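# Hang the wine glass upside down on the rack

## Task

Pick the wine glass up off the table and hang it inverted on the rack so its stem sits entirely within a vacant curl and the glass rests only on the wire. The task fails if the glass is thrown, falls more than about a thumb's length, or receives a knock of similar force, or if any glass tips over without a hand holding it. The glasses already on the rack must stay hanging upright in their own curls.

## Robot and tools

Robot: two arms, left_arm and right_arm. Each has six revolute joints and a parallel two-finger gripper. The fingers point along the gripper's local +z axis and close along its local y axis. The reported hand point sits between the finger pads, roughly 1 cm back from the tips. The left base is near y = +0.30 m and the right base near y = -0.34 m. The arm names do not tell you which side of an image an arm appears on.

Frame: all positions, velocities and targets use the scene frame. Its origin is at table-top height, centred between the two bases, a little behind the near table edge. +x points out over the table, +y toward left_arm, +z up. Rotation offsets pivot about the hand target's own position.

Command rows: every motion call uses rows of 14 numbers. The first seven are for left_arm, the next seven for right_arm, each in the order dx, dy, dz, rx, ry, rz, opening. dx, dy, dz, rx, ry, rz are offsets, not poses. They are measured from that arm's Hand target as it stood when the action or move began, along scene axes, on a scale of -1 to 1 where 1.0 = 0.6 m or 180 degrees. rx, ry, rz together form one rotation vector. Sending the same offset twice moves the arm twice. Six zeros re-request the current Hand target. Opening is absolute: +1 is fully open (0.093 m), -1 is closed. A 0 is a real opening command, so if a gripper should not change, repeat its current value.

execute_actions(actions, cameras): actions is a list of actions. Each action is a list of up to 15 rows, one row per 1/30 s step. A short list keeps its final row for the remaining steps. Every row in one action counts from that action's starting Hand target. An empty list returns state plus all camera images. cameras takes a list of names, ["all"], or [].

move(target, speed, blend, opening_speed, grip_force, blocking, cameras): target is either one 14-number row or a list of up to 15 rows. Every row is an offset from the same starting Hand targets, not a chain. The gripper follows a straight path. speed is in m/s, from 0.002 to 2.9, default 0.25. It can be one number or one per target, and rotation is capped at twice that value in rad/s. blend, in metres, rounds the corners of a list; 0 stops at each point. opening_speed is per second on the -1..+1 scale, 0.2 or more. grip_force is in newtons per pad, 10 to 50, given once or per arm. It stays set, and lower forces close slowly. blocking=false returns after about 0.5 s while the motion continues. Paths do not avoid obstacles or the other arm. Keep paths away from an arm's own base, since passing close can flip its shoulder posture. Faster moves lag, stray and hit harder.

wait(seconds 0-10) lets time pass with commands held. stop brakes a running move. zoom_image(camera, region [x0,y0,x1,y1] in image pixels, at most 504 wide and 504 high) enlarges part of the latest image from cam_high, cam_low, cam_left_wrist or cam_right_wrist. read_manual returns licence texts only. finished_scene(scene) ends the scene irreversibly; call nothing after it.

Results: for each arm you get end_effector_position (m) and end_effector_quat_wxyz in the scene frame, the Hand target (the last commanded pose after clipping, which the next offsets start from), grip_measured (-1..+1 motor reading), Joint positions (the last entry is finger opening in m), joint torques, velocities, and motor temperatures. A move adds a "move:" line saying how it ended: done, off_target, moving, held, fault, plus any limits (paced = pose clipped, held = steps withheld). Done means at rest within 10 mm and 2 degrees of the target. Neither done nor off_target tells you whether the gripper is in contact with something.

Practical cautions: a gripper often stops short or sags, especially at long reach. After each move, check the reported position and orientation, then send the remaining gap as a new offset. Each step clips orientation to within 40 degrees of the measured one. The pads meet at a grip_measured of about -0.94, and each millimetre of object width adds about 0.0208. To hold a stem, send a number somewhat below its width reading and keep sending it. Open well above that reading to release, and only once the stem is seated in the curl and the glass is still. Lower the glass gently, no more than a couple of centimetres of free fall. Never let it or the other glasses tip. Do not strike the rack, the table, the bar, plate or rail near the bases, or the other arm, and do not let grippers, housings or wrist-camera cables press together. A blocked arm keeps pushing, so back it off. Long holds, stretched poses or pushing against obstacles heat motors: MOTOR HOT appears at 75 °C, and a fault folds the arm at 90 °C. A passing disturbance may shove loose objects, and nothing may leave the table.

Each tool is called as name(argument=value, ...), one argument or row to a line, values as JSON.

## Session

execute_actions(
  actions=[],
)

Scene clock: 0.00 s.
left_arm: end_effector_position=(+0.3748, +0.3544, +0.0671) grip_measured=+1.000 end_effector_quat_wxyz=(+0.544, -0.127, +0.818, +0.140) | right_arm: end_effector_position=(+0.3820, -0.3575, +0.0732) grip_measured=+1.000 end_effector_quat_wxyz=(+0.532, +0.042, +0.845, +0.031)
Joint positions: left_arm=[-0.099 1.604 0.348 0.85 -0.415 -0.07 0.093] | right_arm=[-0.048 1.537 0.397 0.698 -0.079 0.064 0.093]
Joint velocities: within noise
Joint torques (N m): no reading
Motor temperatures (°C): left_arm=[22 33 30 28 21 23 22] | right_arm=[23 31 32 27 21 24 21]
Heat: left arm: 33 °C; right arm: 32 °C.
Hand target: left_arm +0.3813, +0.3511, +0.0794; +0.559, -0.127, +0.808, +0.135 | right_arm +0.3872, -0.3546, +0.0844; +0.545, +0.037, +0.837, +0.033
Tool commands: left_gripper/opening=+1.0 right_gripper/opening=+1.0
camera_calibration:
cam_left_wrist: T_world_to_cam=[[0.353755, -0.93054, -0.0946199, 0.203552], [-0.704415, -0.198498, -0.681468, 0.417646], [0.615351, 0.307725, -0.725705, -0.201578], [0, 0, 0, 1]] pos_world=[0.34623, 0.334346, 0.157587]
cam_right_wrist: T_world_to_cam=[[-0.0453977, -0.99216, -0.116435, -0.327545], [-0.767936, 0.109207, -0.631148, 0.417216], [0.638916, 0.0607623, -0.766873, -0.0803135], [0, 0, 0, 1]] pos_world=[0.356839, -0.36566, 0.163597]

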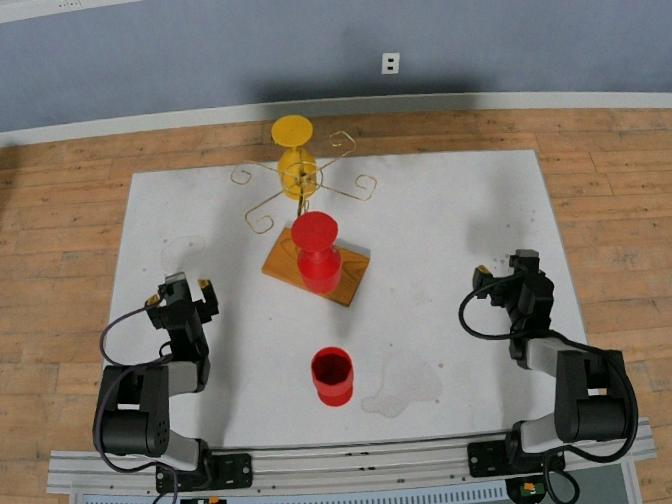

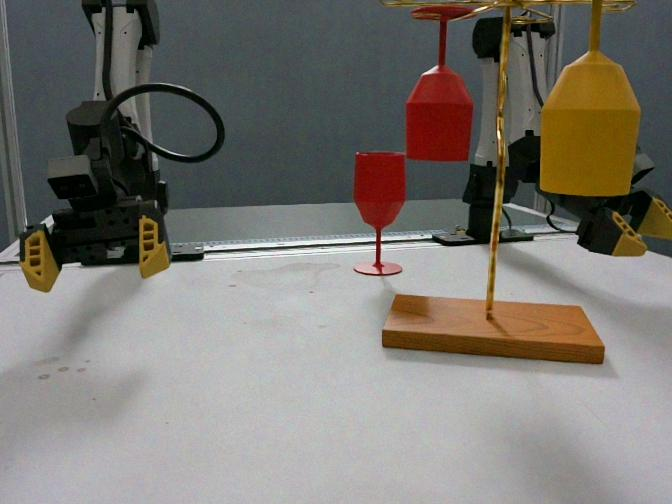

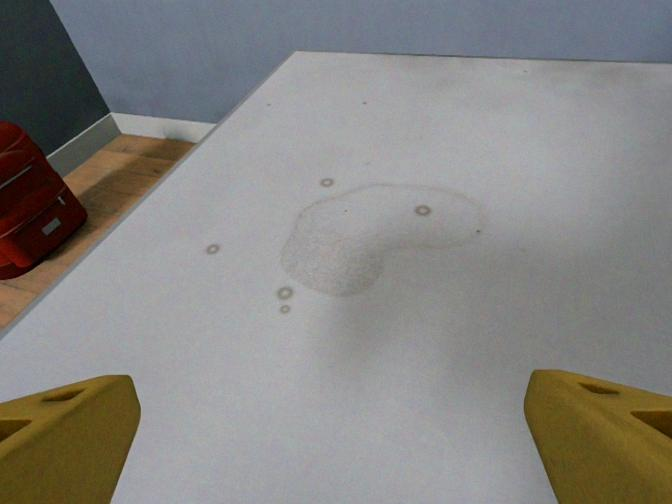

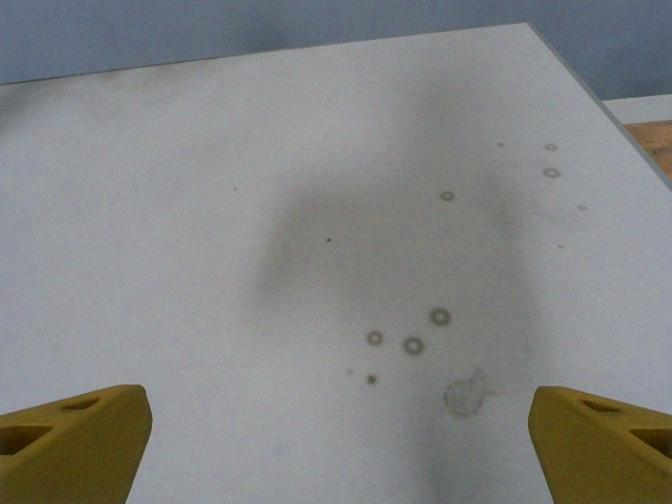

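zoom_image(
  camera="cam_high",
  region=[210, 100, 400, 320],
)

zoom_image(
  camera="cam_low",
  region=[330, 0, 672, 380],
)

Scaled by 2.291 from the camera's 672x504 image, which has a finer 960x720 frame.

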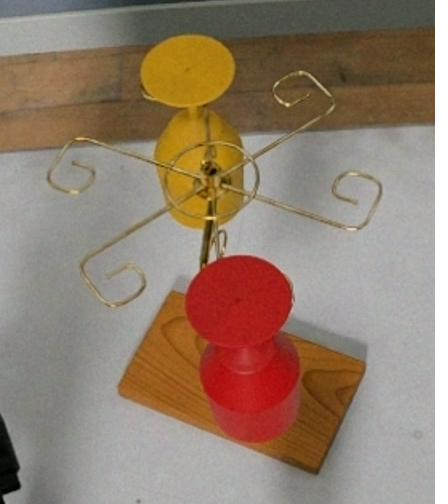

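Scaled by 1.326 from the camera's 672x504 image, which has a finer 960x720 frame.

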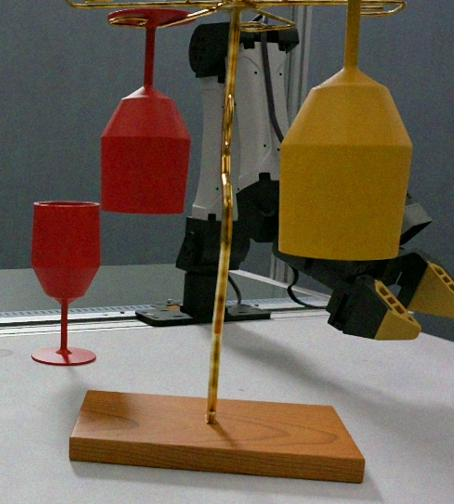

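zoom_image(
  camera="cam_high",
  region=[325, 165, 385, 210],
)

zoom_image(
  camera="cam_high",
  region=[225, 155, 285, 200],
)

zoom_image(
  camera="cam_low",
  region=[360, 0, 672, 40],
)

zoom_image(
  camera="cam_high",
  region=[296, 330, 376, 420],
)

Scaled by 8.400 from the camera's 672x504 image, which has a finer 960x720 frame.

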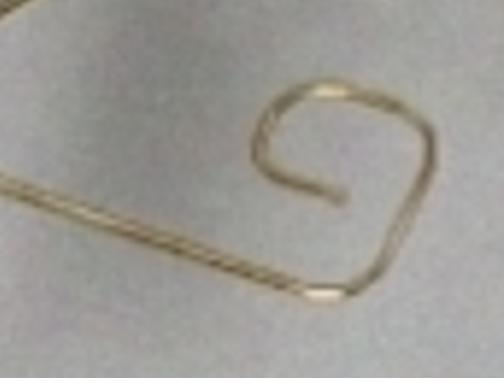

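Scaled by 8.400 from the camera's 672x504 image, which has a finer 960x720 frame.

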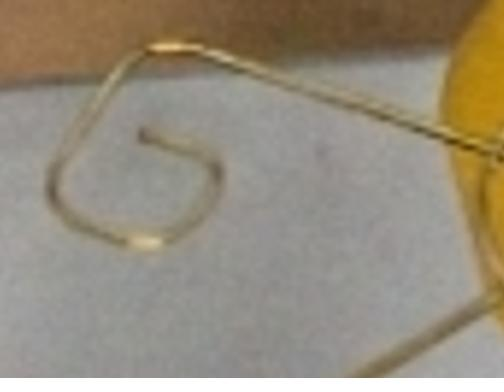

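Scaled by 1.615 from the camera's 672x504 image, which has a finer 960x720 frame.

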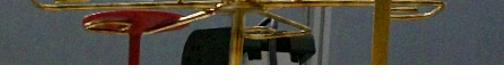

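Scaled by 5.600 from the camera's 672x504 image, which has a finer 960x720 frame.

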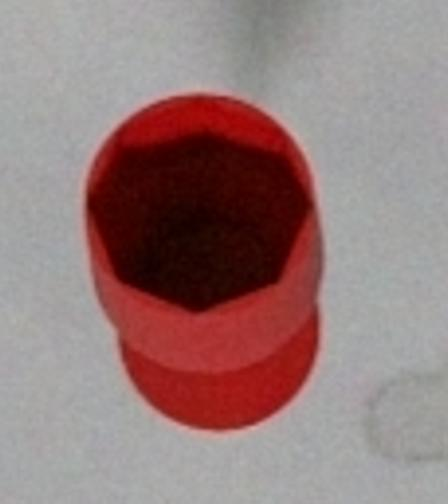

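move(
  target=[
    [0,0,0,0,0,0,1,-0.047,0.376,0.25,0.023,-0.068,0.178,1],
    [0,0,0,0,0,0,1,-0.36,0.65,0.31,0.0465,-0.136,0.3555,1],
  ],
  blend=[0.06,0],
  speed=0.3,
  cameras=["all"],
)

Scene clock: 224.40 s.
left_arm: end_effector_position=(+0.3748, +0.3544, +0.0671) grip_measured=+1.000 end_effector_quat_wxyz=(+0.544, -0.127, +0.818, +0.140) | right_arm: end_effector_position=(+0.1704, +0.0299, +0.2441) grip_measured=+1.000 end_effector_quat_wxyz=(+0.568, -0.392, +0.625, +0.366)
Joint positions: left_arm=[-0.099 1.604 0.348 0.85 -0.415 -0.07 0.093] | right_arm=[1.165 1.241 0.604 0.547 -0.001 0.005 0.093]
Joint torques (N m): left_arm=[-0.02 -4.48 6.02 1.88 -0.04 0.08] | right_arm=[0.42 -3.58 8.08 2.84 0.04 -0.03]
Motor temperatures (°C): left_arm=[21 34 33 41 21 22 22] | right_arm=[23 38 38 41 21 24 21]
Heat: left arm: 41 °C; right arm: 41 °C.
Hand target: left_arm +0.3813, +0.3511, +0.0794; +0.559, -0.127, +0.808, +0.135 | right_arm +0.1712, +0.0354, +0.2704; +0.597, -0.378, +0.598, +0.378
Off the commanded pose: left_arm 0.014 m, 2 deg | right_arm 0.027 m, 5 deg.
move: off_target (left_arm, right_arm)
camera_calibration:
cam_left_wrist: T_world_to_cam=[[0.353755, -0.93054, -0.0946199, 0.203552], [-0.704415, -0.198498, -0.681468, 0.417646], [0.615351, 0.307725, -0.725705, -0.201578], [0, 0, 0, 1]] pos_world=[0.34623, 0.334346, 0.157587]
cam_right_wrist: T_world_to_cam=[[0.904803, -0.424566, -0.0327838, -0.13225], [-0.237033, -0.438196, -0.867064, 0.30382], [0.35376, 0.792293, -0.497117, 0.123256], [0, 0, 0, 1]] pos_world=[0.148073, -0.0206711, 0.320369]

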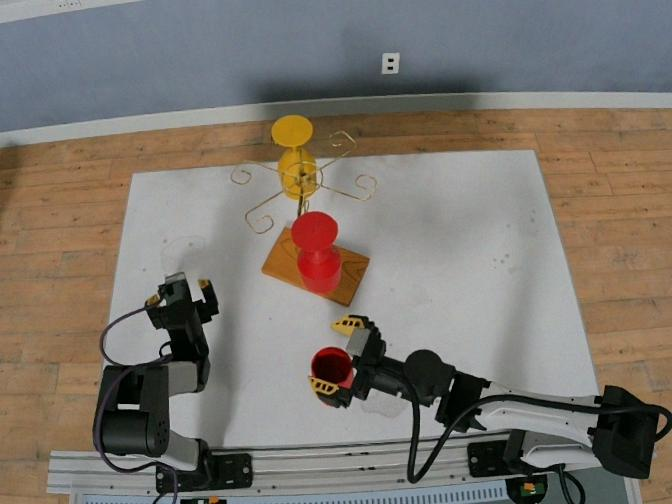

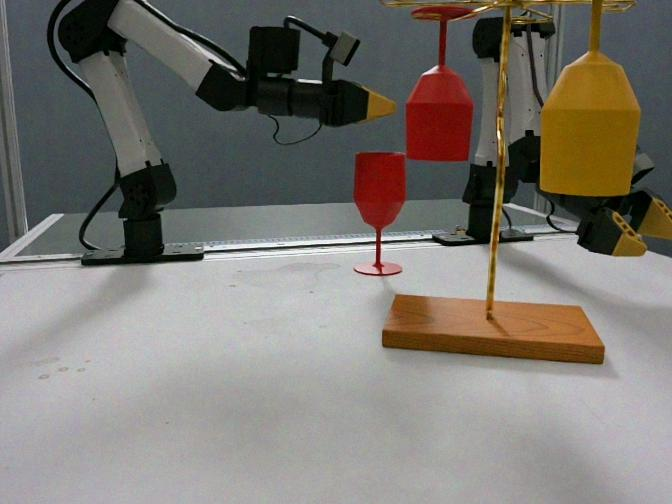

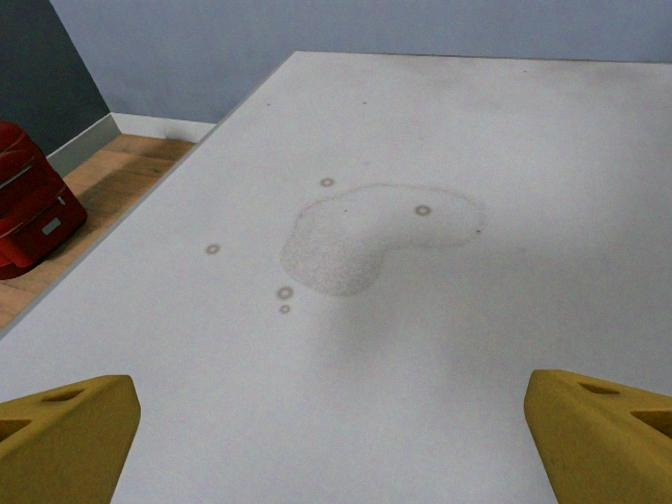

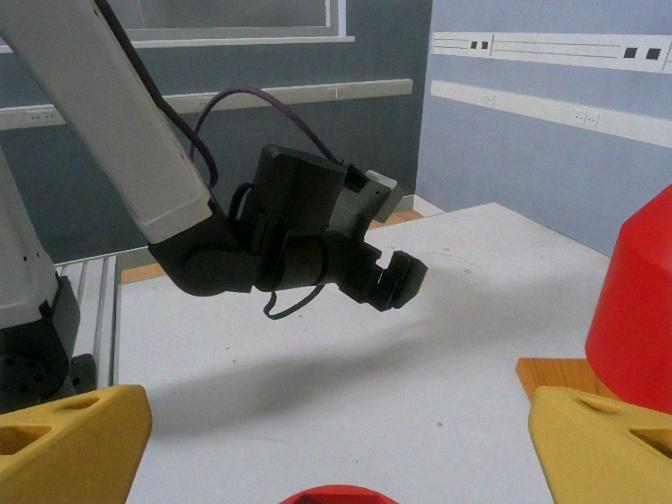

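move(
  target=[0,0,0,0,0,0,1,0,-0.005,-0.16,0.03,-0.014,0,1],
  speed=0.15,
  cameras=["cam_high","cam_low","cam_right_wrist"],
)

Scene clock: 247.77 s.
left_arm: end_effector_position=(+0.3748, +0.3544, +0.0671) grip_measured=+1.000 end_effector_quat_wxyz=(+0.544, -0.127, +0.818, +0.140) | right_arm: end_effector_position=(+0.1717, +0.0341, +0.1594) grip_measured=+1.000 end_effector_quat_wxyz=(+0.604, -0.370, +0.589, +0.388)
Joint positions: left_arm=[-0.099 1.604 0.348 0.85 -0.415 -0.07 0.093] | right_arm=[1.165 1.697 0.369 1.357 -0.001 0.004 0.093]
Joint torques (N m): left_arm=[-0.02 -4.56 6.02 1.88 -0.04 0.08] | right_arm=[-0.36 -5.04 3.4 2.96 -0.04 -0.03]
Heat: left arm: 42 °C; right arm: 44 °C.
Hand target: left_arm +0.3813, +0.3511, +0.0794; +0.559, -0.127, +0.808, +0.135 | right_arm +0.1712, +0.0324, +0.1744; +0.627, -0.358, +0.566, +0.397
Off the commanded pose: left_arm 0.014 m, 2 deg | right_arm 0.015 m, 4 deg.
move: off_target (left_arm, right_arm)
camera_calibration:
cam_right_wrist: T_world_to_cam=[[0.906152, -0.42179, -0.0313451, -0.134982], [-0.190868, -0.341663, -0.920237, 0.229752], [0.377437, 0.839857, -0.390104, 0.0546184], [0, 0, 0, 1]] pos_world=[0.145552, -0.0243079, 0.228503]
Images, in order (width x height): cam_high 672x504, cam_low 672x504, cam_right_wrist 672x504.

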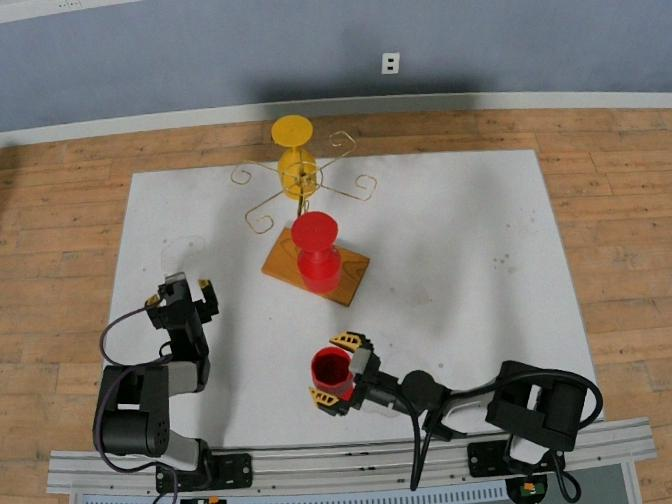

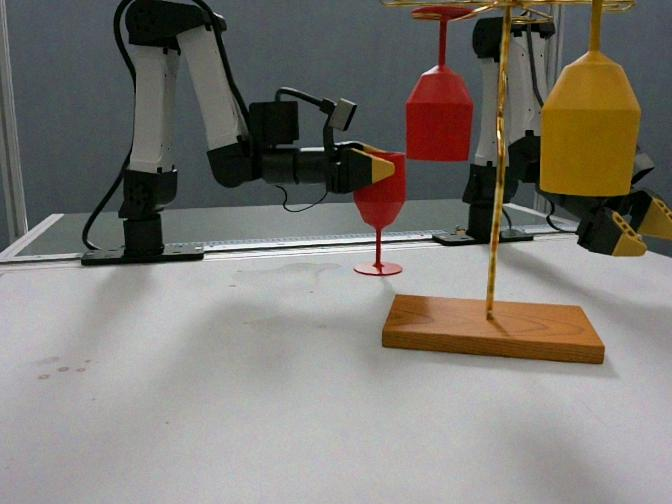

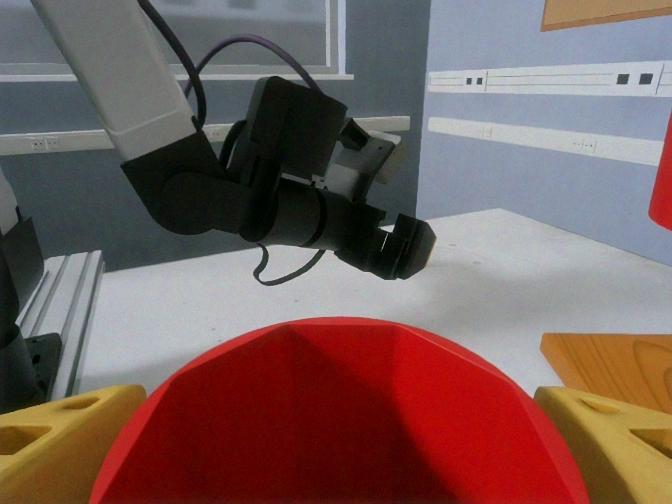

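move(
  target=[
    [0,0,0,0,0,0,1,0,0,-0.023,0,0,0,1],
    [0,0,0,0,0,0,1,0,0,-0.023,0,0,0,0.2],
  ],
  speed=0.1,
  opening_speed=0.4,
  grip_force=30,
  cameras=["cam_low","cam_right_wrist"],
)

Scene clock: 262.43 s.
left_arm: end_effector_position=(+0.3748, +0.3544, +0.0671) grip_measured=+1.000 end_effector_quat_wxyz=(+0.544, -0.127, +0.818, +0.140) | right_arm: end_effector_position=(+0.1719, +0.0349, +0.1327) grip_measured=+0.635 end_effector_quat_wxyz=(+0.587, -0.381, +0.607, +0.377)
Joint positions: left_arm=[-0.099 1.604 0.348 0.85 -0.415 -0.07 0.093] | right_arm=[1.165 1.774 0.362 1.382 -0.001 0.003 0.076]
Joint torques (N m): left_arm=[-0.09 -4.55 6 1.87 -0.03 0.07] | right_arm=[-0.38 -5.42 2.71 3.62 -0.04 -0.02]
Motor temperatures (°C): left_arm=[21 34 33 42 21 22 22] | right_arm=[23 35 37 46 21 24 21]
Heat: left arm: 42 °C; right arm: 46 °C.
Hand target: left_arm +0.3813, +0.3511, +0.0794; +0.559, -0.127, +0.808, +0.135 | right_arm +0.1712, +0.0324, +0.1606; +0.627, -0.358, +0.566, +0.397
Off the commanded pose: left_arm 0.014 m, 2 deg | right_arm 0.028 m, 8 deg.
grip_force (N): 30, 30
move: off_target (left_arm, right_arm); target 2's new opening was sent with right_arm's hand 0.028 m and 8 deg from that target
camera_calibration:
cam_right_wrist: T_world_to_cam=[[0.905524, -0.423146, -0.0312032, -0.135497], [-0.213318, -0.390456, -0.895567, 0.207804], [0.366772, 0.817613, -0.443831, 0.0531937], [0, 0, 0, 1]] pos_world=[0.147514, -0.0196887, 0.205483]
Images, in order (width x height): cam_low 672x504, cam_right_wrist 672x504.

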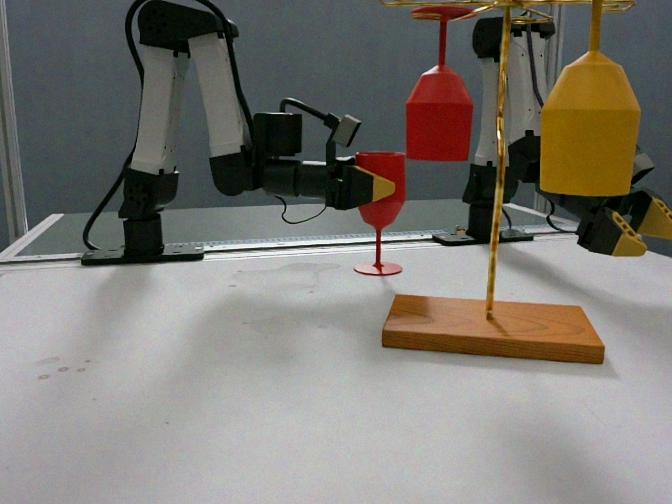

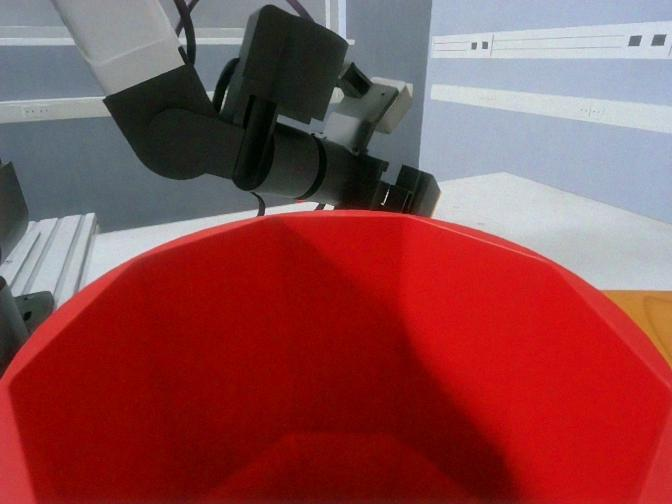

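move(
  target=[
    [0,0,0,0,0,0,1,0,-0.01,0.183,0,0,0,0.2],
    [0,0,0,0,0,0,1,0.206,-0.232,0.3,0.0439,0.4596,-0.0549,0.2],
  ],
  blend=[0.03,0],
  speed=0.25,
  cameras=["cam_high","cam_low"],
)

Scene clock: 319.23 s.
left_arm: end_effector_position=(+0.3748, +0.3544, +0.0671) grip_measured=+1.000 end_effector_quat_wxyz=(+0.544, -0.127, +0.818, +0.140) | right_arm: end_effector_position=(+0.3007, -0.1083, +0.3257) grip_measured=+0.635 end_effector_quat_wxyz=(+0.156, +0.087, +0.841, +0.511)
Joint positions: left_arm=[-0.099 1.604 0.348 0.85 -0.415 -0.07 0.093] | right_arm=[0.395 1.335 1.382 -0.652 -0.71 0.946 0.076]
Joint torques (N m): left_arm=[-0.03 -4.48 6.01 1.88 -0.03 0.08] | right_arm=[-0.44 -4.21 9.95 1.32 -0.54 0.07]
Motor temperatures (°C): left_arm=[21 34 33 43 21 22 22] | right_arm=[23 36 35 52 21 24 21]
Heat: left arm: 43 °C; right arm: 52 °C.
Hand target: left_arm +0.3813, +0.3511, +0.0794; +0.559, -0.127, +0.808, +0.135 | right_arm +0.2948, -0.1069, +0.3406; +0.148, +0.080, +0.839, +0.518
Off the commanded pose: left_arm 0.014 m, 2 deg | right_arm 0.016 m, 2 deg.
grip_force (N): 30, 30
move: off_target (left_arm, right_arm)
Images, in order (width x height): cam_high 672x504, cam_low 672x504.

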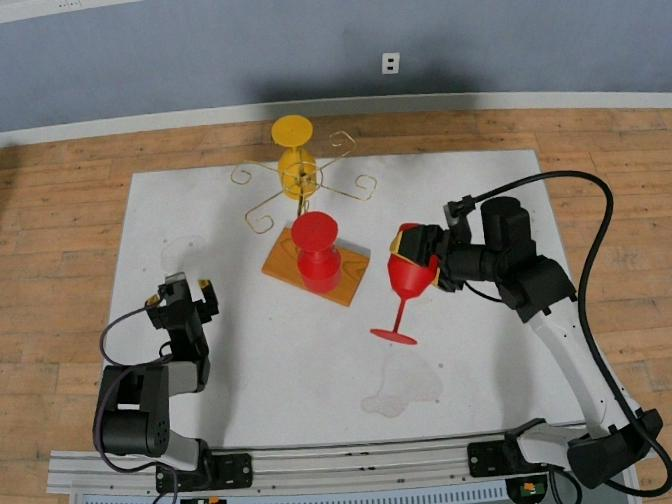

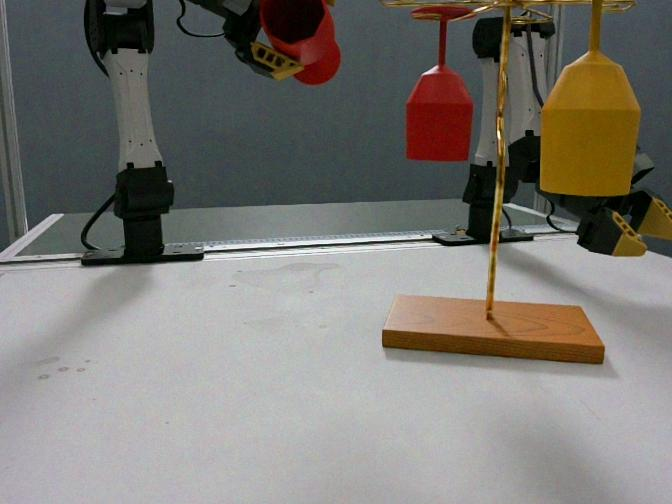

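move(
  target=[0,0,0,0,0,0,1,0.308,-0.095,-0.15,0.168,0.515,-0.048,0.2],
  speed=0.25,
  cameras=["cam_high","cam_low"],
)

Scene clock: 328.10 s.
left_arm: end_effector_position=(+0.3748, +0.3544, +0.0671) grip_measured=+1.000 end_effector_quat_wxyz=(+0.544, -0.127, +0.818, +0.140) | right_arm: end_effector_position=(+0.4805, -0.1659, +0.2371) grip_measured=+0.635 end_effector_quat_wxyz=(-0.471, +0.536, +0.522, +0.467)
Joint positions: left_arm=[-0.099 1.604 0.348 0.85 -0.415 -0.07 0.093] | right_arm=[0.049 2.435 2.386 -1.333 -1.443 1.774 0.076]
Joint torques (N m): left_arm=[-0.05 -4.53 5.98 1.87 -0.04 0.07] | right_arm=[-0.23 -11.85 8.69 0.29 -1.07 -0.01]
Heat: left arm: 43 °C; right arm: 48 °C.
Hand target: left_arm +0.3813, +0.3511, +0.0794; +0.559, -0.127, +0.808, +0.135 | right_arm +0.4797, -0.1638, +0.2506; -0.486, +0.513, +0.530, +0.469
Off the commanded pose: left_arm 0.014 m, 2 deg | right_arm 0.014 m, 3 deg.
grip_force (N): 30, 30
move: off_target (left_arm, right_arm)
Images, in order (width x height): cam_high 672x504, cam_low 672x504.

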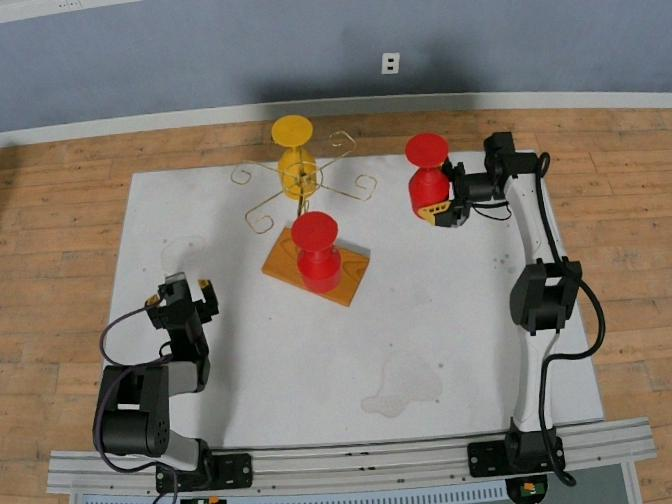

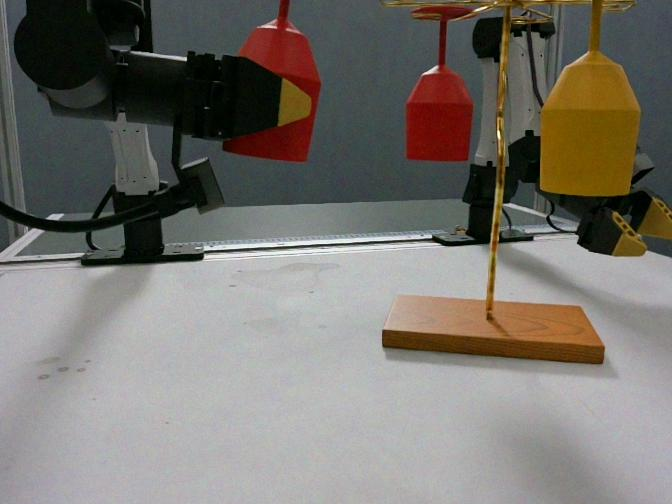

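move(
  target=[0,0,0,0,0,0,1,0,0.103,-0.035,0.028,0,0.028,0.2],
  speed=0.12,
  cameras=["cam_high","cam_low"],
)

zoom_image(
  camera="cam_high",
  region=[320, 110, 440, 220],
)

Scene clock: 368.20 s.
left_arm: end_effector_position=(+0.3748, +0.3544, +0.0671) grip_measured=+1.000 end_effector_quat_wxyz=(+0.544, -0.127, +0.818, +0.140) | right_arm: end_effector_position=(+0.4772, -0.1068, +0.2129) grip_measured=+0.635 end_effector_quat_wxyz=(+0.528, -0.493, -0.529, -0.446)
Joint positions: left_arm=[-0.099 1.604 0.348 0.85 -0.415 -0.07 0.093] | right_arm=[0.165 2.541 2.431 -1.228 -1.517 1.85 0.076]
Joint torques (N m): left_arm=[-0.03 -4.56 6.04 1.87 -0.04 0.07] | right_arm=[0.18 -13.05 8.42 0.94 -1.09 0.24]
Motor temperatures (°C): left_arm=[21 34 33 44 21 22 22] | right_arm=[22 56 40 42 22 24 22]
Heat: left arm: 44 °C; right arm: 56 °C.
Hand target: left_arm +0.3813, +0.3511, +0.0794; +0.559, -0.127, +0.808, +0.135 | right_arm +0.4796, -0.1021, +0.2296; +0.528, -0.467, -0.531, -0.470
Off the commanded pose: left_arm 0.014 m, 2 deg | right_arm 0.018 m, 4 deg.
joint sent to its limit (right arm) — joint 5 (wrist yaw), lower limit. The joint targets are off in position, not in orientation.
grip_force (N): 30, 30
move: off_target (left_arm, right_arm)
Images, in order (width x height): cam_high 672x504, cam_low 672x504.

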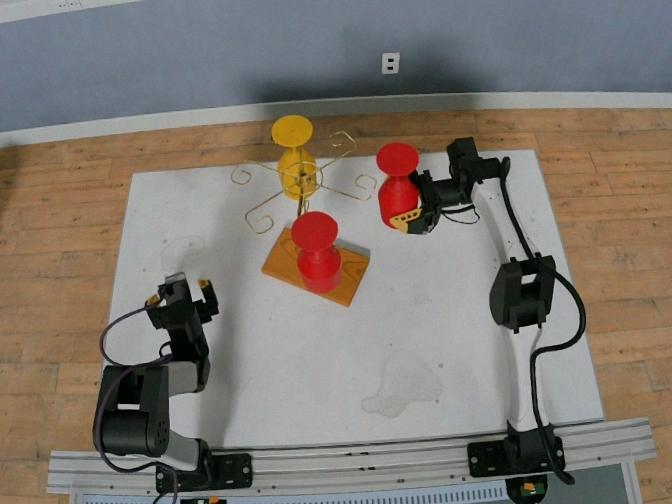

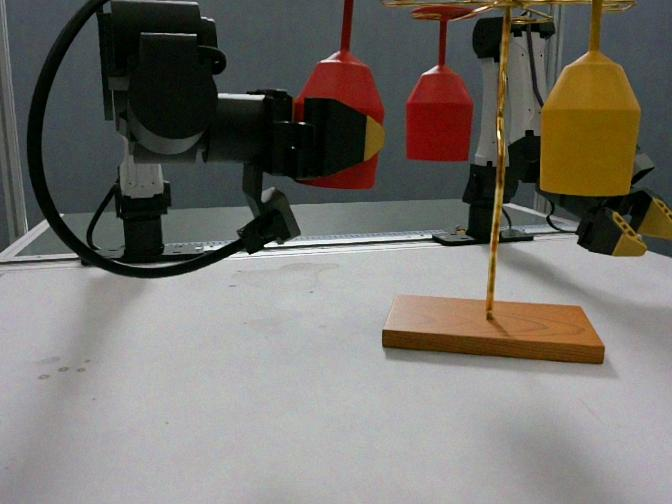

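Scaled by 4.200 from the camera's 672x504 image, which has a finer 960x720 frame.

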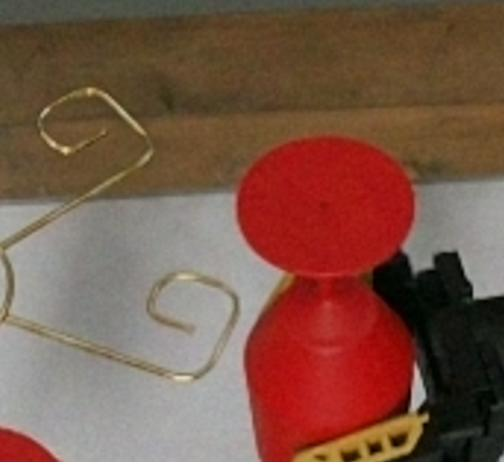

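move(
  target=[0,0,0,0,0,0,1,0.01,0.06,0.01,-0.02,-0.0195,0.022,0.2],
  speed=0.12,
  cameras=["cam_low"],
)

wait(
  seconds=0,
  cameras=["cam_high"],
)

zoom_image(
  camera="cam_high",
  region=[320, 110, 440, 220],
)

Scene clock: 419.20 s.
left_arm: end_effector_position=(+0.3748, +0.3544, +0.0671) grip_measured=+1.000 end_effector_quat_wxyz=(+0.544, -0.127, +0.818, +0.140) | right_arm: end_effector_position=(+0.4814, -0.0717, +0.2305) grip_measured=+0.635 end_effector_quat_wxyz=(+0.529, -0.463, -0.554, -0.445)
Joint positions: left_arm=[-0.099 1.604 0.348 0.85 -0.415 -0.07 0.093] | right_arm=[0.231 2.627 2.644 -1.163 -1.517 1.99 0.076]
Joint torques (N m): left_arm=[-0.05 -4.49 6 1.87 -0.03 0.07] | right_arm=[0.16 -12.93 8.87 1.19 -0.43 0.23]
Motor temperatures (°C): left_arm=[21 33 33 44 21 22 22] | right_arm=[22 66 42 40 23 24 22]
Heat: left arm: 44 °C; right arm: 66 °C.
Hand target: left_arm +0.3813, +0.3511, +0.0794; +0.559, -0.127, +0.808, +0.135 | right_arm +0.4857, -0.0660, +0.2356; +0.512, -0.450, -0.577, -0.449
Off the commanded pose: left_arm 0.014 m, 2 deg | right_arm 0.009 m, 4 deg.
grip_force (N): 30, 30
move: off_target (left_arm, right_arm)
Images, in order (width x height): cam_low 672x504.

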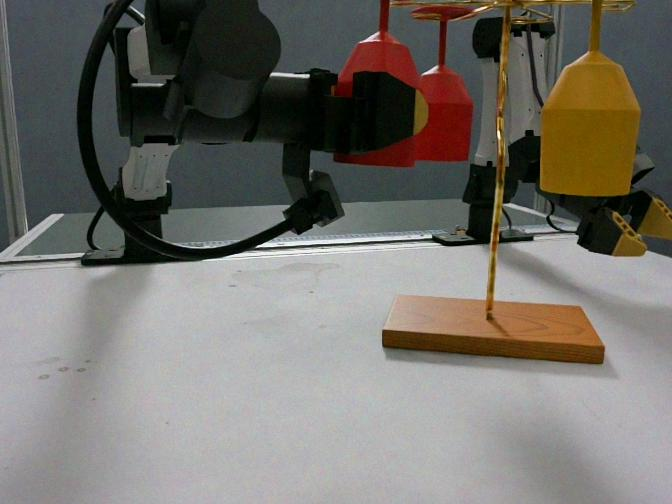

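Scene clock: 419.20 s.
left_arm: end_effector_position=(+0.3748, +0.3544, +0.0671) grip_measured=+1.000 end_effector_quat_wxyz=(+0.544, -0.127, +0.818, +0.140) | right_arm: end_effector_position=(+0.4814, -0.0717, +0.2305) grip_measured=+0.635 end_effector_quat_wxyz=(+0.529, -0.463, -0.554, -0.445)
Joint positions: left_arm=[-0.099 1.604 0.348 0.85 -0.415 -0.07 0.093] | right_arm=[0.231 2.627 2.644 -1.163 -1.517 1.99 0.076]
Joint torques (N m): left_arm=[-0.05 -4.49 6 1.87 -0.03 0.07] | right_arm=[0.16 -12.93 8.87 1.19 -0.43 0.23]
Motor temperatures (°C): left_arm=[21 33 33 44 21 22 22] | right_arm=[22 66 42 40 23 24 22]
Heat: left arm: 44 °C; right arm: 66 °C.
Hand target: left_arm +0.3813, +0.3511, +0.0794; +0.559, -0.127, +0.808, +0.135 | right_arm +0.4857, -0.0660, +0.2356; +0.512, -0.450, -0.577, -0.449
Tool commands: left_gripper/opening=+1.0 right_gripper/opening=+0.2
Off the commanded pose: left_arm 0.014 m, 2 deg | right_arm 0.009 m, 4 deg.
grip_force (N): 30, 30
Images, in order (width x height): cam_high 672x504.

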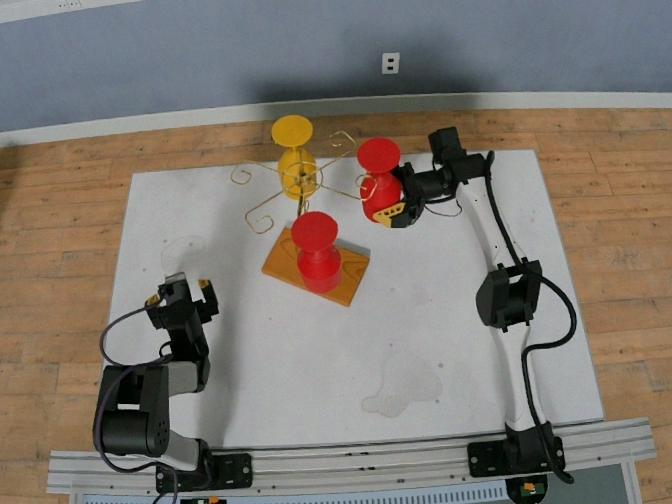

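Scaled by 4.200 from the camera's 672x504 image, which has a finer 960x720 frame.

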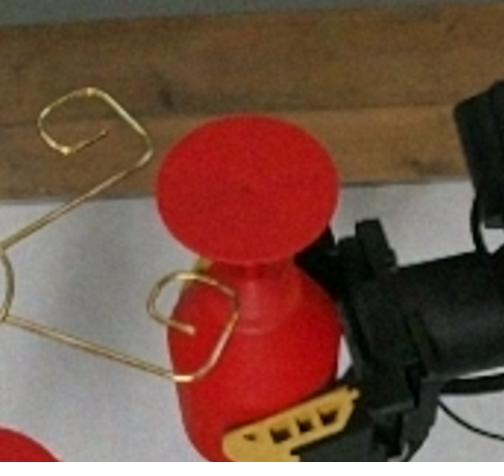

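move(
  target=[
    [0,0,0,0,0,0,1,-0.016,0.055,-0.012,0,0,0.017,0.2],
    [0,0,0,0,0,0,1,-0.0275,0.083,-0.017,0,0,0.028,0.2],
  ],
  speed=0.12,
  blend=[0.005,0],
  cameras=["cam_high"],
)

zoom_image(
  camera="cam_high",
  region=[320, 110, 440, 220],
)

Scene clock: 434.50 s.
left_arm: end_effector_position=(+0.3748, +0.3544, +0.0671) grip_measured=+1.000 end_effector_quat_wxyz=(+0.544, -0.127, +0.818, +0.140) | right_arm: end_effector_position=(+0.4634, -0.0213, +0.2208) grip_measured=+0.635 end_effector_quat_wxyz=(+0.552, -0.438, -0.574, -0.418)
Joint positions: left_arm=[-0.099 1.604 0.348 0.85 -0.415 -0.07 0.093] | right_arm=[0.331 2.683 2.706 -1.103 -1.516 2.062 0.076]
Joint torques (N m): left_arm=[-0.05 -4.52 6.02 1.88 -0.04 0.08] | right_arm=[-0.02 -13.08 8.94 1.35 -0.39 0.22]
Motor temperatures (°C): left_arm=[21 33 33 45 21 22 22] | right_arm=[22 68 43 39 22 24 22]
Heat: left arm: 45 °C; right arm: 68 °C.
Hand target: left_arm +0.3813, +0.3511, +0.0794; +0.559, -0.127, +0.808, +0.135 | right_arm +0.4692, -0.0162, +0.2254; +0.532, -0.424, -0.597, -0.426
Off the commanded pose: left_arm 0.014 m, 2 deg | right_arm 0.009 m, 4 deg.
grip_force (N): 30, 30
move: off_target (left_arm, right_arm)
Images, in order (width x height): cam_high 672x504.

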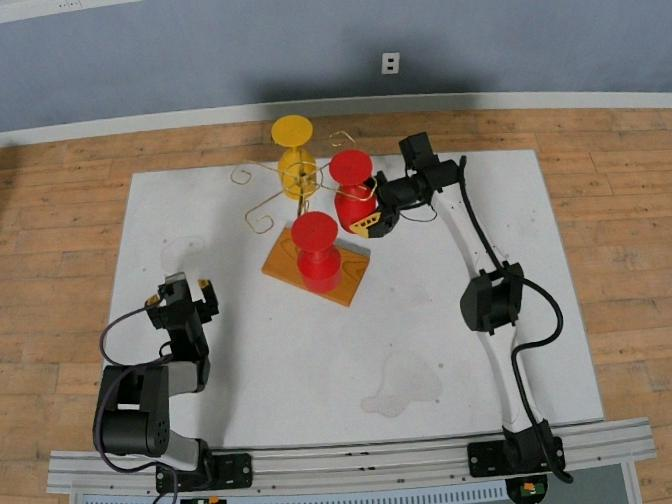

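Scaled by 4.200 from the camera's 672x504 image, which has a finer 960x720 frame.

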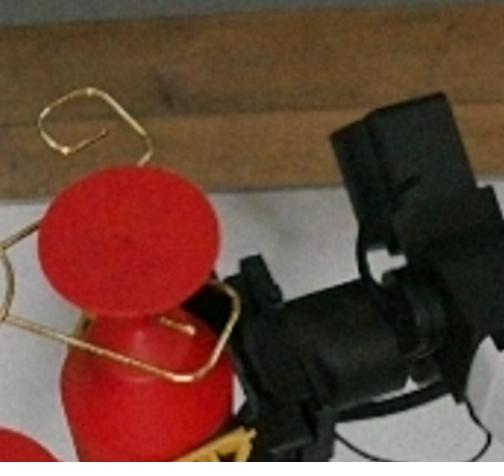

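move(
  target=[
    [0,0,0,0,0,0,1,-0.037,0.015,0,0,0,0.008,0.2],
    [0,0,0,0,0,0,1,-0.058,-0.003,0,0,0,0.006,0.2],
  ],
  speed=0.1,
  blend=[0.004,0],
  cameras=["cam_high"],
)

zoom_image(
  camera="cam_high",
  region=[320, 110, 440, 220],
)

Scene clock: 450.87 s.
left_arm: end_effector_position=(+0.3748, +0.3544, +0.0671) grip_measured=+1.000 end_effector_quat_wxyz=(+0.544, -0.127, +0.818, +0.140) | right_arm: end_effector_position=(+0.4408, -0.0163, +0.2129) grip_measured=+0.635 end_effector_quat_wxyz=(+0.555, -0.416, -0.585, -0.419)
Joint positions: left_arm=[-0.099 1.604 0.348 0.85 -0.415 -0.07 0.093] | right_arm=[0.352 2.634 2.591 -1.212 -1.53 1.854 0.076]
Joint torques (N m): left_arm=[-0.06 -4.55 6.02 1.87 -0.04 0.07] | right_arm=[0.24 -17.91 3.75 0.39 -0.31 -0.21]
Motor temperatures (°C): left_arm=[21 33 33 45 21 22 22] | right_arm=[22 69 44 39 22 24 22]
Heat: left arm: 45 °C; right arm: 69 °C.
Hand target: left_arm +0.3813, +0.3511, +0.0794; +0.559, -0.127, +0.808, +0.135 | right_arm +0.4344, -0.0180, +0.2254; +0.536, -0.419, -0.601, -0.421
Off the commanded pose: left_arm 0.014 m, 2 deg | right_arm 0.014 m, 3 deg.
grip_force (N): 30, 30
move: off_target (left_arm, right_arm)
Images, in order (width x height): cam_high 672x504.

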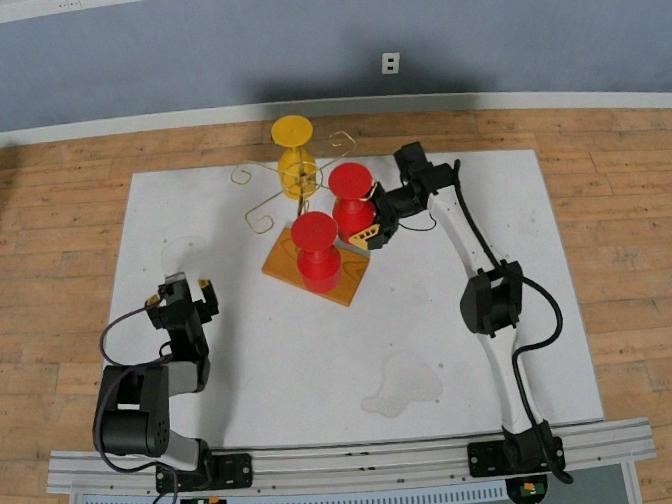

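Scaled by 4.200 from the camera's 672x504 image, which has a finer 960x720 frame.

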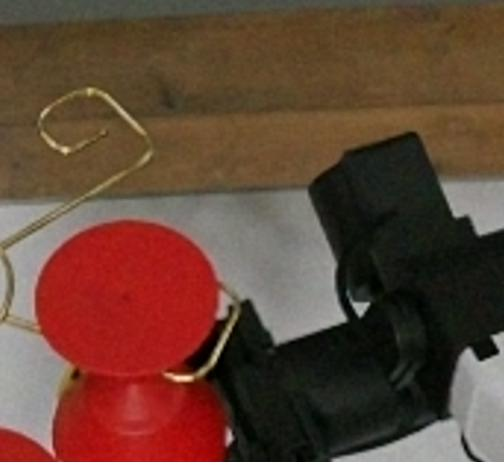

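move(
  target=[
    [0,0,0,0,0,0,1,-0.0163,0.008,0.005,0,0,0,0.2],
    [0,0,0,0,0,0,1,-0.0223,-0.013,0.005,0,0,-0.003,0.2],
  ],
  speed=0.08,
  blend=[0.002,0],
  cameras=["cam_high"],
)

zoom_image(
  camera="cam_high",
  region=[320, 110, 440, 220],
)

Scene clock: 470.57 s.
left_arm: end_effector_position=(+0.3748, +0.3544, +0.0671) grip_measured=+1.000 end_effector_quat_wxyz=(+0.544, -0.127, +0.818, +0.140) | right_arm: end_effector_position=(+0.4277, -0.0214, +0.2128) grip_measured=+0.635 end_effector_quat_wxyz=(+0.555, -0.416, -0.586, -0.419)
Joint positions: left_arm=[-0.099 1.604 0.348 0.85 -0.415 -0.07 0.093] | right_arm=[0.351 2.573 2.482 -1.268 -1.53 1.75 0.076]
Joint torques (N m): left_arm=[-0.02 -4.52 6 1.88 -0.03 0.08] | right_arm=[-0.54 -18.19 3.64 0.3 -0.32 -0.06]
Motor temperatures (°C): left_arm=[21 33 33 45 21 22 22] | right_arm=[22 79 42 37 22 24 22]
Heat: left arm: 45 °C; right arm: 79 °C. Fold the right arm in close to its base, or ease its load, before you think long.
Hand target: left_arm +0.3813, +0.3511, +0.0794; +0.559, -0.127, +0.808, +0.135 | right_arm +0.4210, -0.0259, +0.2284; +0.534, -0.421, -0.598, -0.423
Off the commanded pose: left_arm 0.014 m, 2 deg | right_arm 0.018 m, 3 deg.
MOTOR HOT: joint 2 (shoulder) of the right arm reports 79 °C; the controller's stop level is 90 °C. To cool a motor, set the load down, stop pushing, or move to a pose that needs little force.
grip_force (N): 30, 30
move: off_target (left_arm, right_arm)
Images, in order (width x height): cam_high 672x504.

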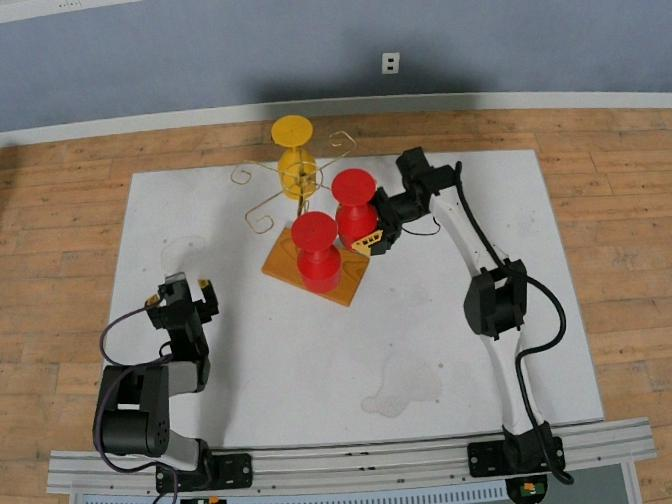

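Scaled by 4.200 from the camera's 672x504 image, which has a finer 960x720 frame.

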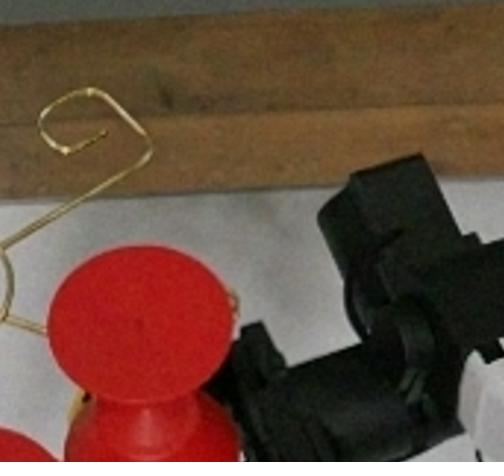

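move(
  target=[
    [0,0,0,0,0,0,1,-0.006,-0.042,0.003,0,0,-0.014,0.2],
    [0,0,0,0,0,0,1,0.022,-0.044,0.003,0,0,-0.014,0.2],
    [0,0,0,0,0,0,1,0.046,-0.022,0.003,0,0,-0.012,0.2],
  ],
  speed=0.1,
  blend=[0.002,0.004,0],
  cameras=["cam_high"],
)

zoom_image(
  camera="cam_high",
  region=[320, 110, 440, 220],
)

Scene clock: 480.10 s.
left_arm: end_effector_position=(+0.3748, +0.3544, +0.0671) grip_measured=+1.000 end_effector_quat_wxyz=(+0.544, -0.127, +0.818, +0.140) | right_arm: end_effector_position=(+0.4403, -0.0390, +0.2263) grip_measured=+0.635 end_effector_quat_wxyz=(+0.545, -0.438, -0.577, -0.422)
Joint positions: left_arm=[-0.099 1.604 0.348 0.85 -0.415 -0.07 0.093] | right_arm=[0.311 2.558 2.515 -1.269 -1.513 1.819 0.076]
Joint torques (N m): left_arm=[-0.03 -4.52 6.05 1.88 -0.03 0.07] | right_arm=[0.36 -12.53 8.75 1 -0.47 0.25]
Motor temperatures (°C): left_arm=[21 33 33 45 21 22 22] | right_arm=[22 81 40 36 22 24 22]
Heat: left arm: 45 °C; right arm: 81 °C. Fold the right arm in close to its base, or ease its load, before you think long.
Hand target: left_arm +0.3813, +0.3511, +0.0794; +0.559, -0.127, +0.808, +0.135 | right_arm +0.4485, -0.0391, +0.2302; +0.526, -0.433, -0.590, -0.433
Off the commanded pose: left_arm 0.014 m, 2 deg | right_arm 0.009 m, 3 deg.
MOTOR HOT: still on. Joint 2 (shoulder) of the right arm reports 81 °C.
grip_force (N): 30, 30
move: off_target (left_arm, right_arm)
Images, in order (width x height): cam_high 672x504.

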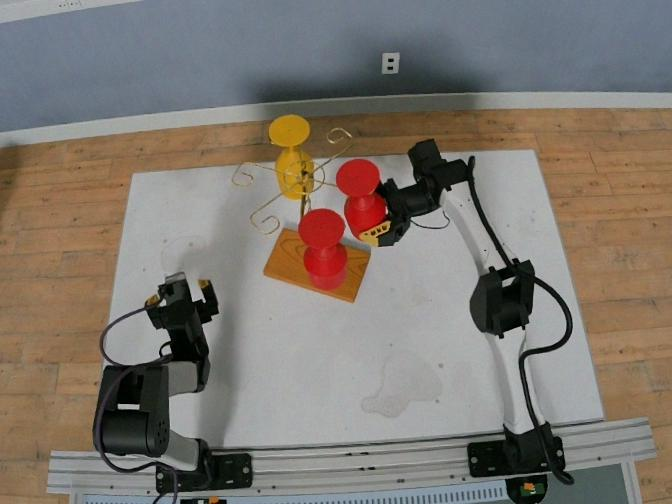

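Scaled by 4.200 from the camera's 672x504 image, which has a finer 960x720 frame.

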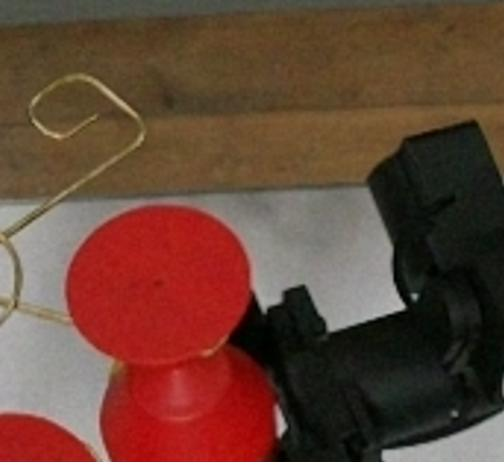

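move(
  target=[
    [0,0,0,0,0,0,1,-0.036,-0.007,0,0,0,0,0.2],
    [0,0,0,0,0,0,1,-0.033,-0.045,-0.005,0,0,-0.01,0.2],
  ],
  speed=0.1,
  cameras=["cam_high"],
)

zoom_image(
  camera="cam_high",
  region=[320, 110, 440, 220],
)

Scene clock: 498.97 s.
left_arm: end_effector_position=(+0.3748, +0.3544, +0.0671) grip_measured=+1.000 end_effector_quat_wxyz=(+0.544, -0.127, +0.818, +0.140) | right_arm: end_effector_position=(+0.4325, -0.0569, +0.2146) grip_measured=+0.635 end_effector_quat_wxyz=(+0.535, -0.436, -0.577, -0.436)
Joint positions: left_arm=[-0.099 1.604 0.348 0.85 -0.415 -0.07 0.093] | right_arm=[0.28 2.487 2.342 -1.29 -1.518 1.667 0.076]
Joint torques (N m): left_arm=[-0.03 -4.49 6 1.88 -0.04 0.07] | right_arm=[-0.5 -17.06 3.41 0.25 -0.47 -0.08]
Motor temperatures (°C): left_arm=[21 33 33 45 21 22 22] | right_arm=[22 85 41 35 22 24 22]
Heat: left arm: 45 °C; right arm: 85 °C. Fold the right arm in close to its base, or ease its load, before you think long.
Hand target: left_arm +0.3813, +0.3511, +0.0794; +0.559, -0.127, +0.808, +0.135 | right_arm +0.4288, -0.0660, +0.2272; +0.519, -0.442, -0.584, -0.442
Off the commanded pose: left_arm 0.014 m, 2 deg | right_arm 0.016 m, 2 deg.
MOTOR HOT: still on. Joint 2 (shoulder) of the right arm reports 85 °C.
grip_force (N): 30, 30
move: off_target (left_arm, right_arm)
Images, in order (width x height): cam_high 672x504.

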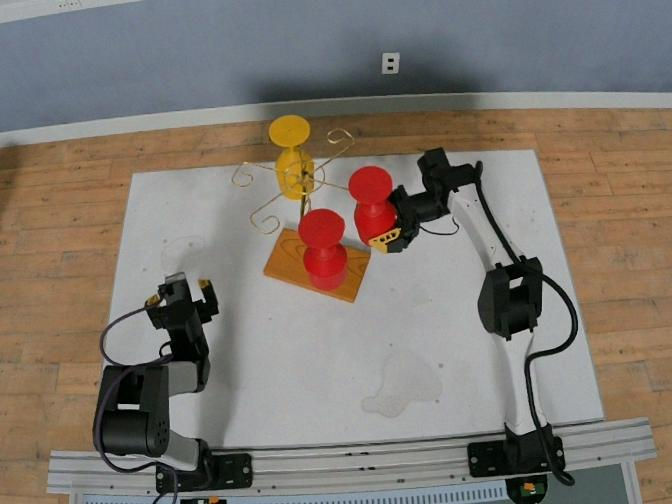

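Scaled by 4.200 from the camera's 672x504 image, which has a finer 960x720 frame.

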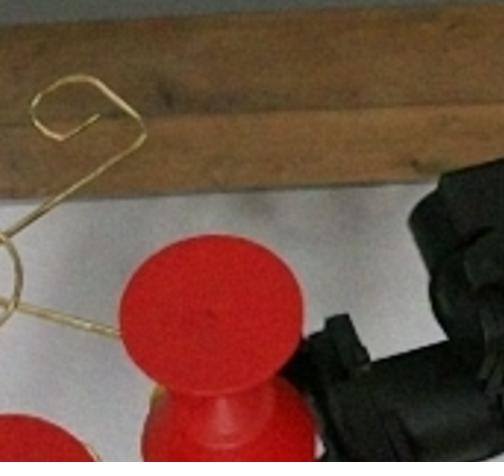

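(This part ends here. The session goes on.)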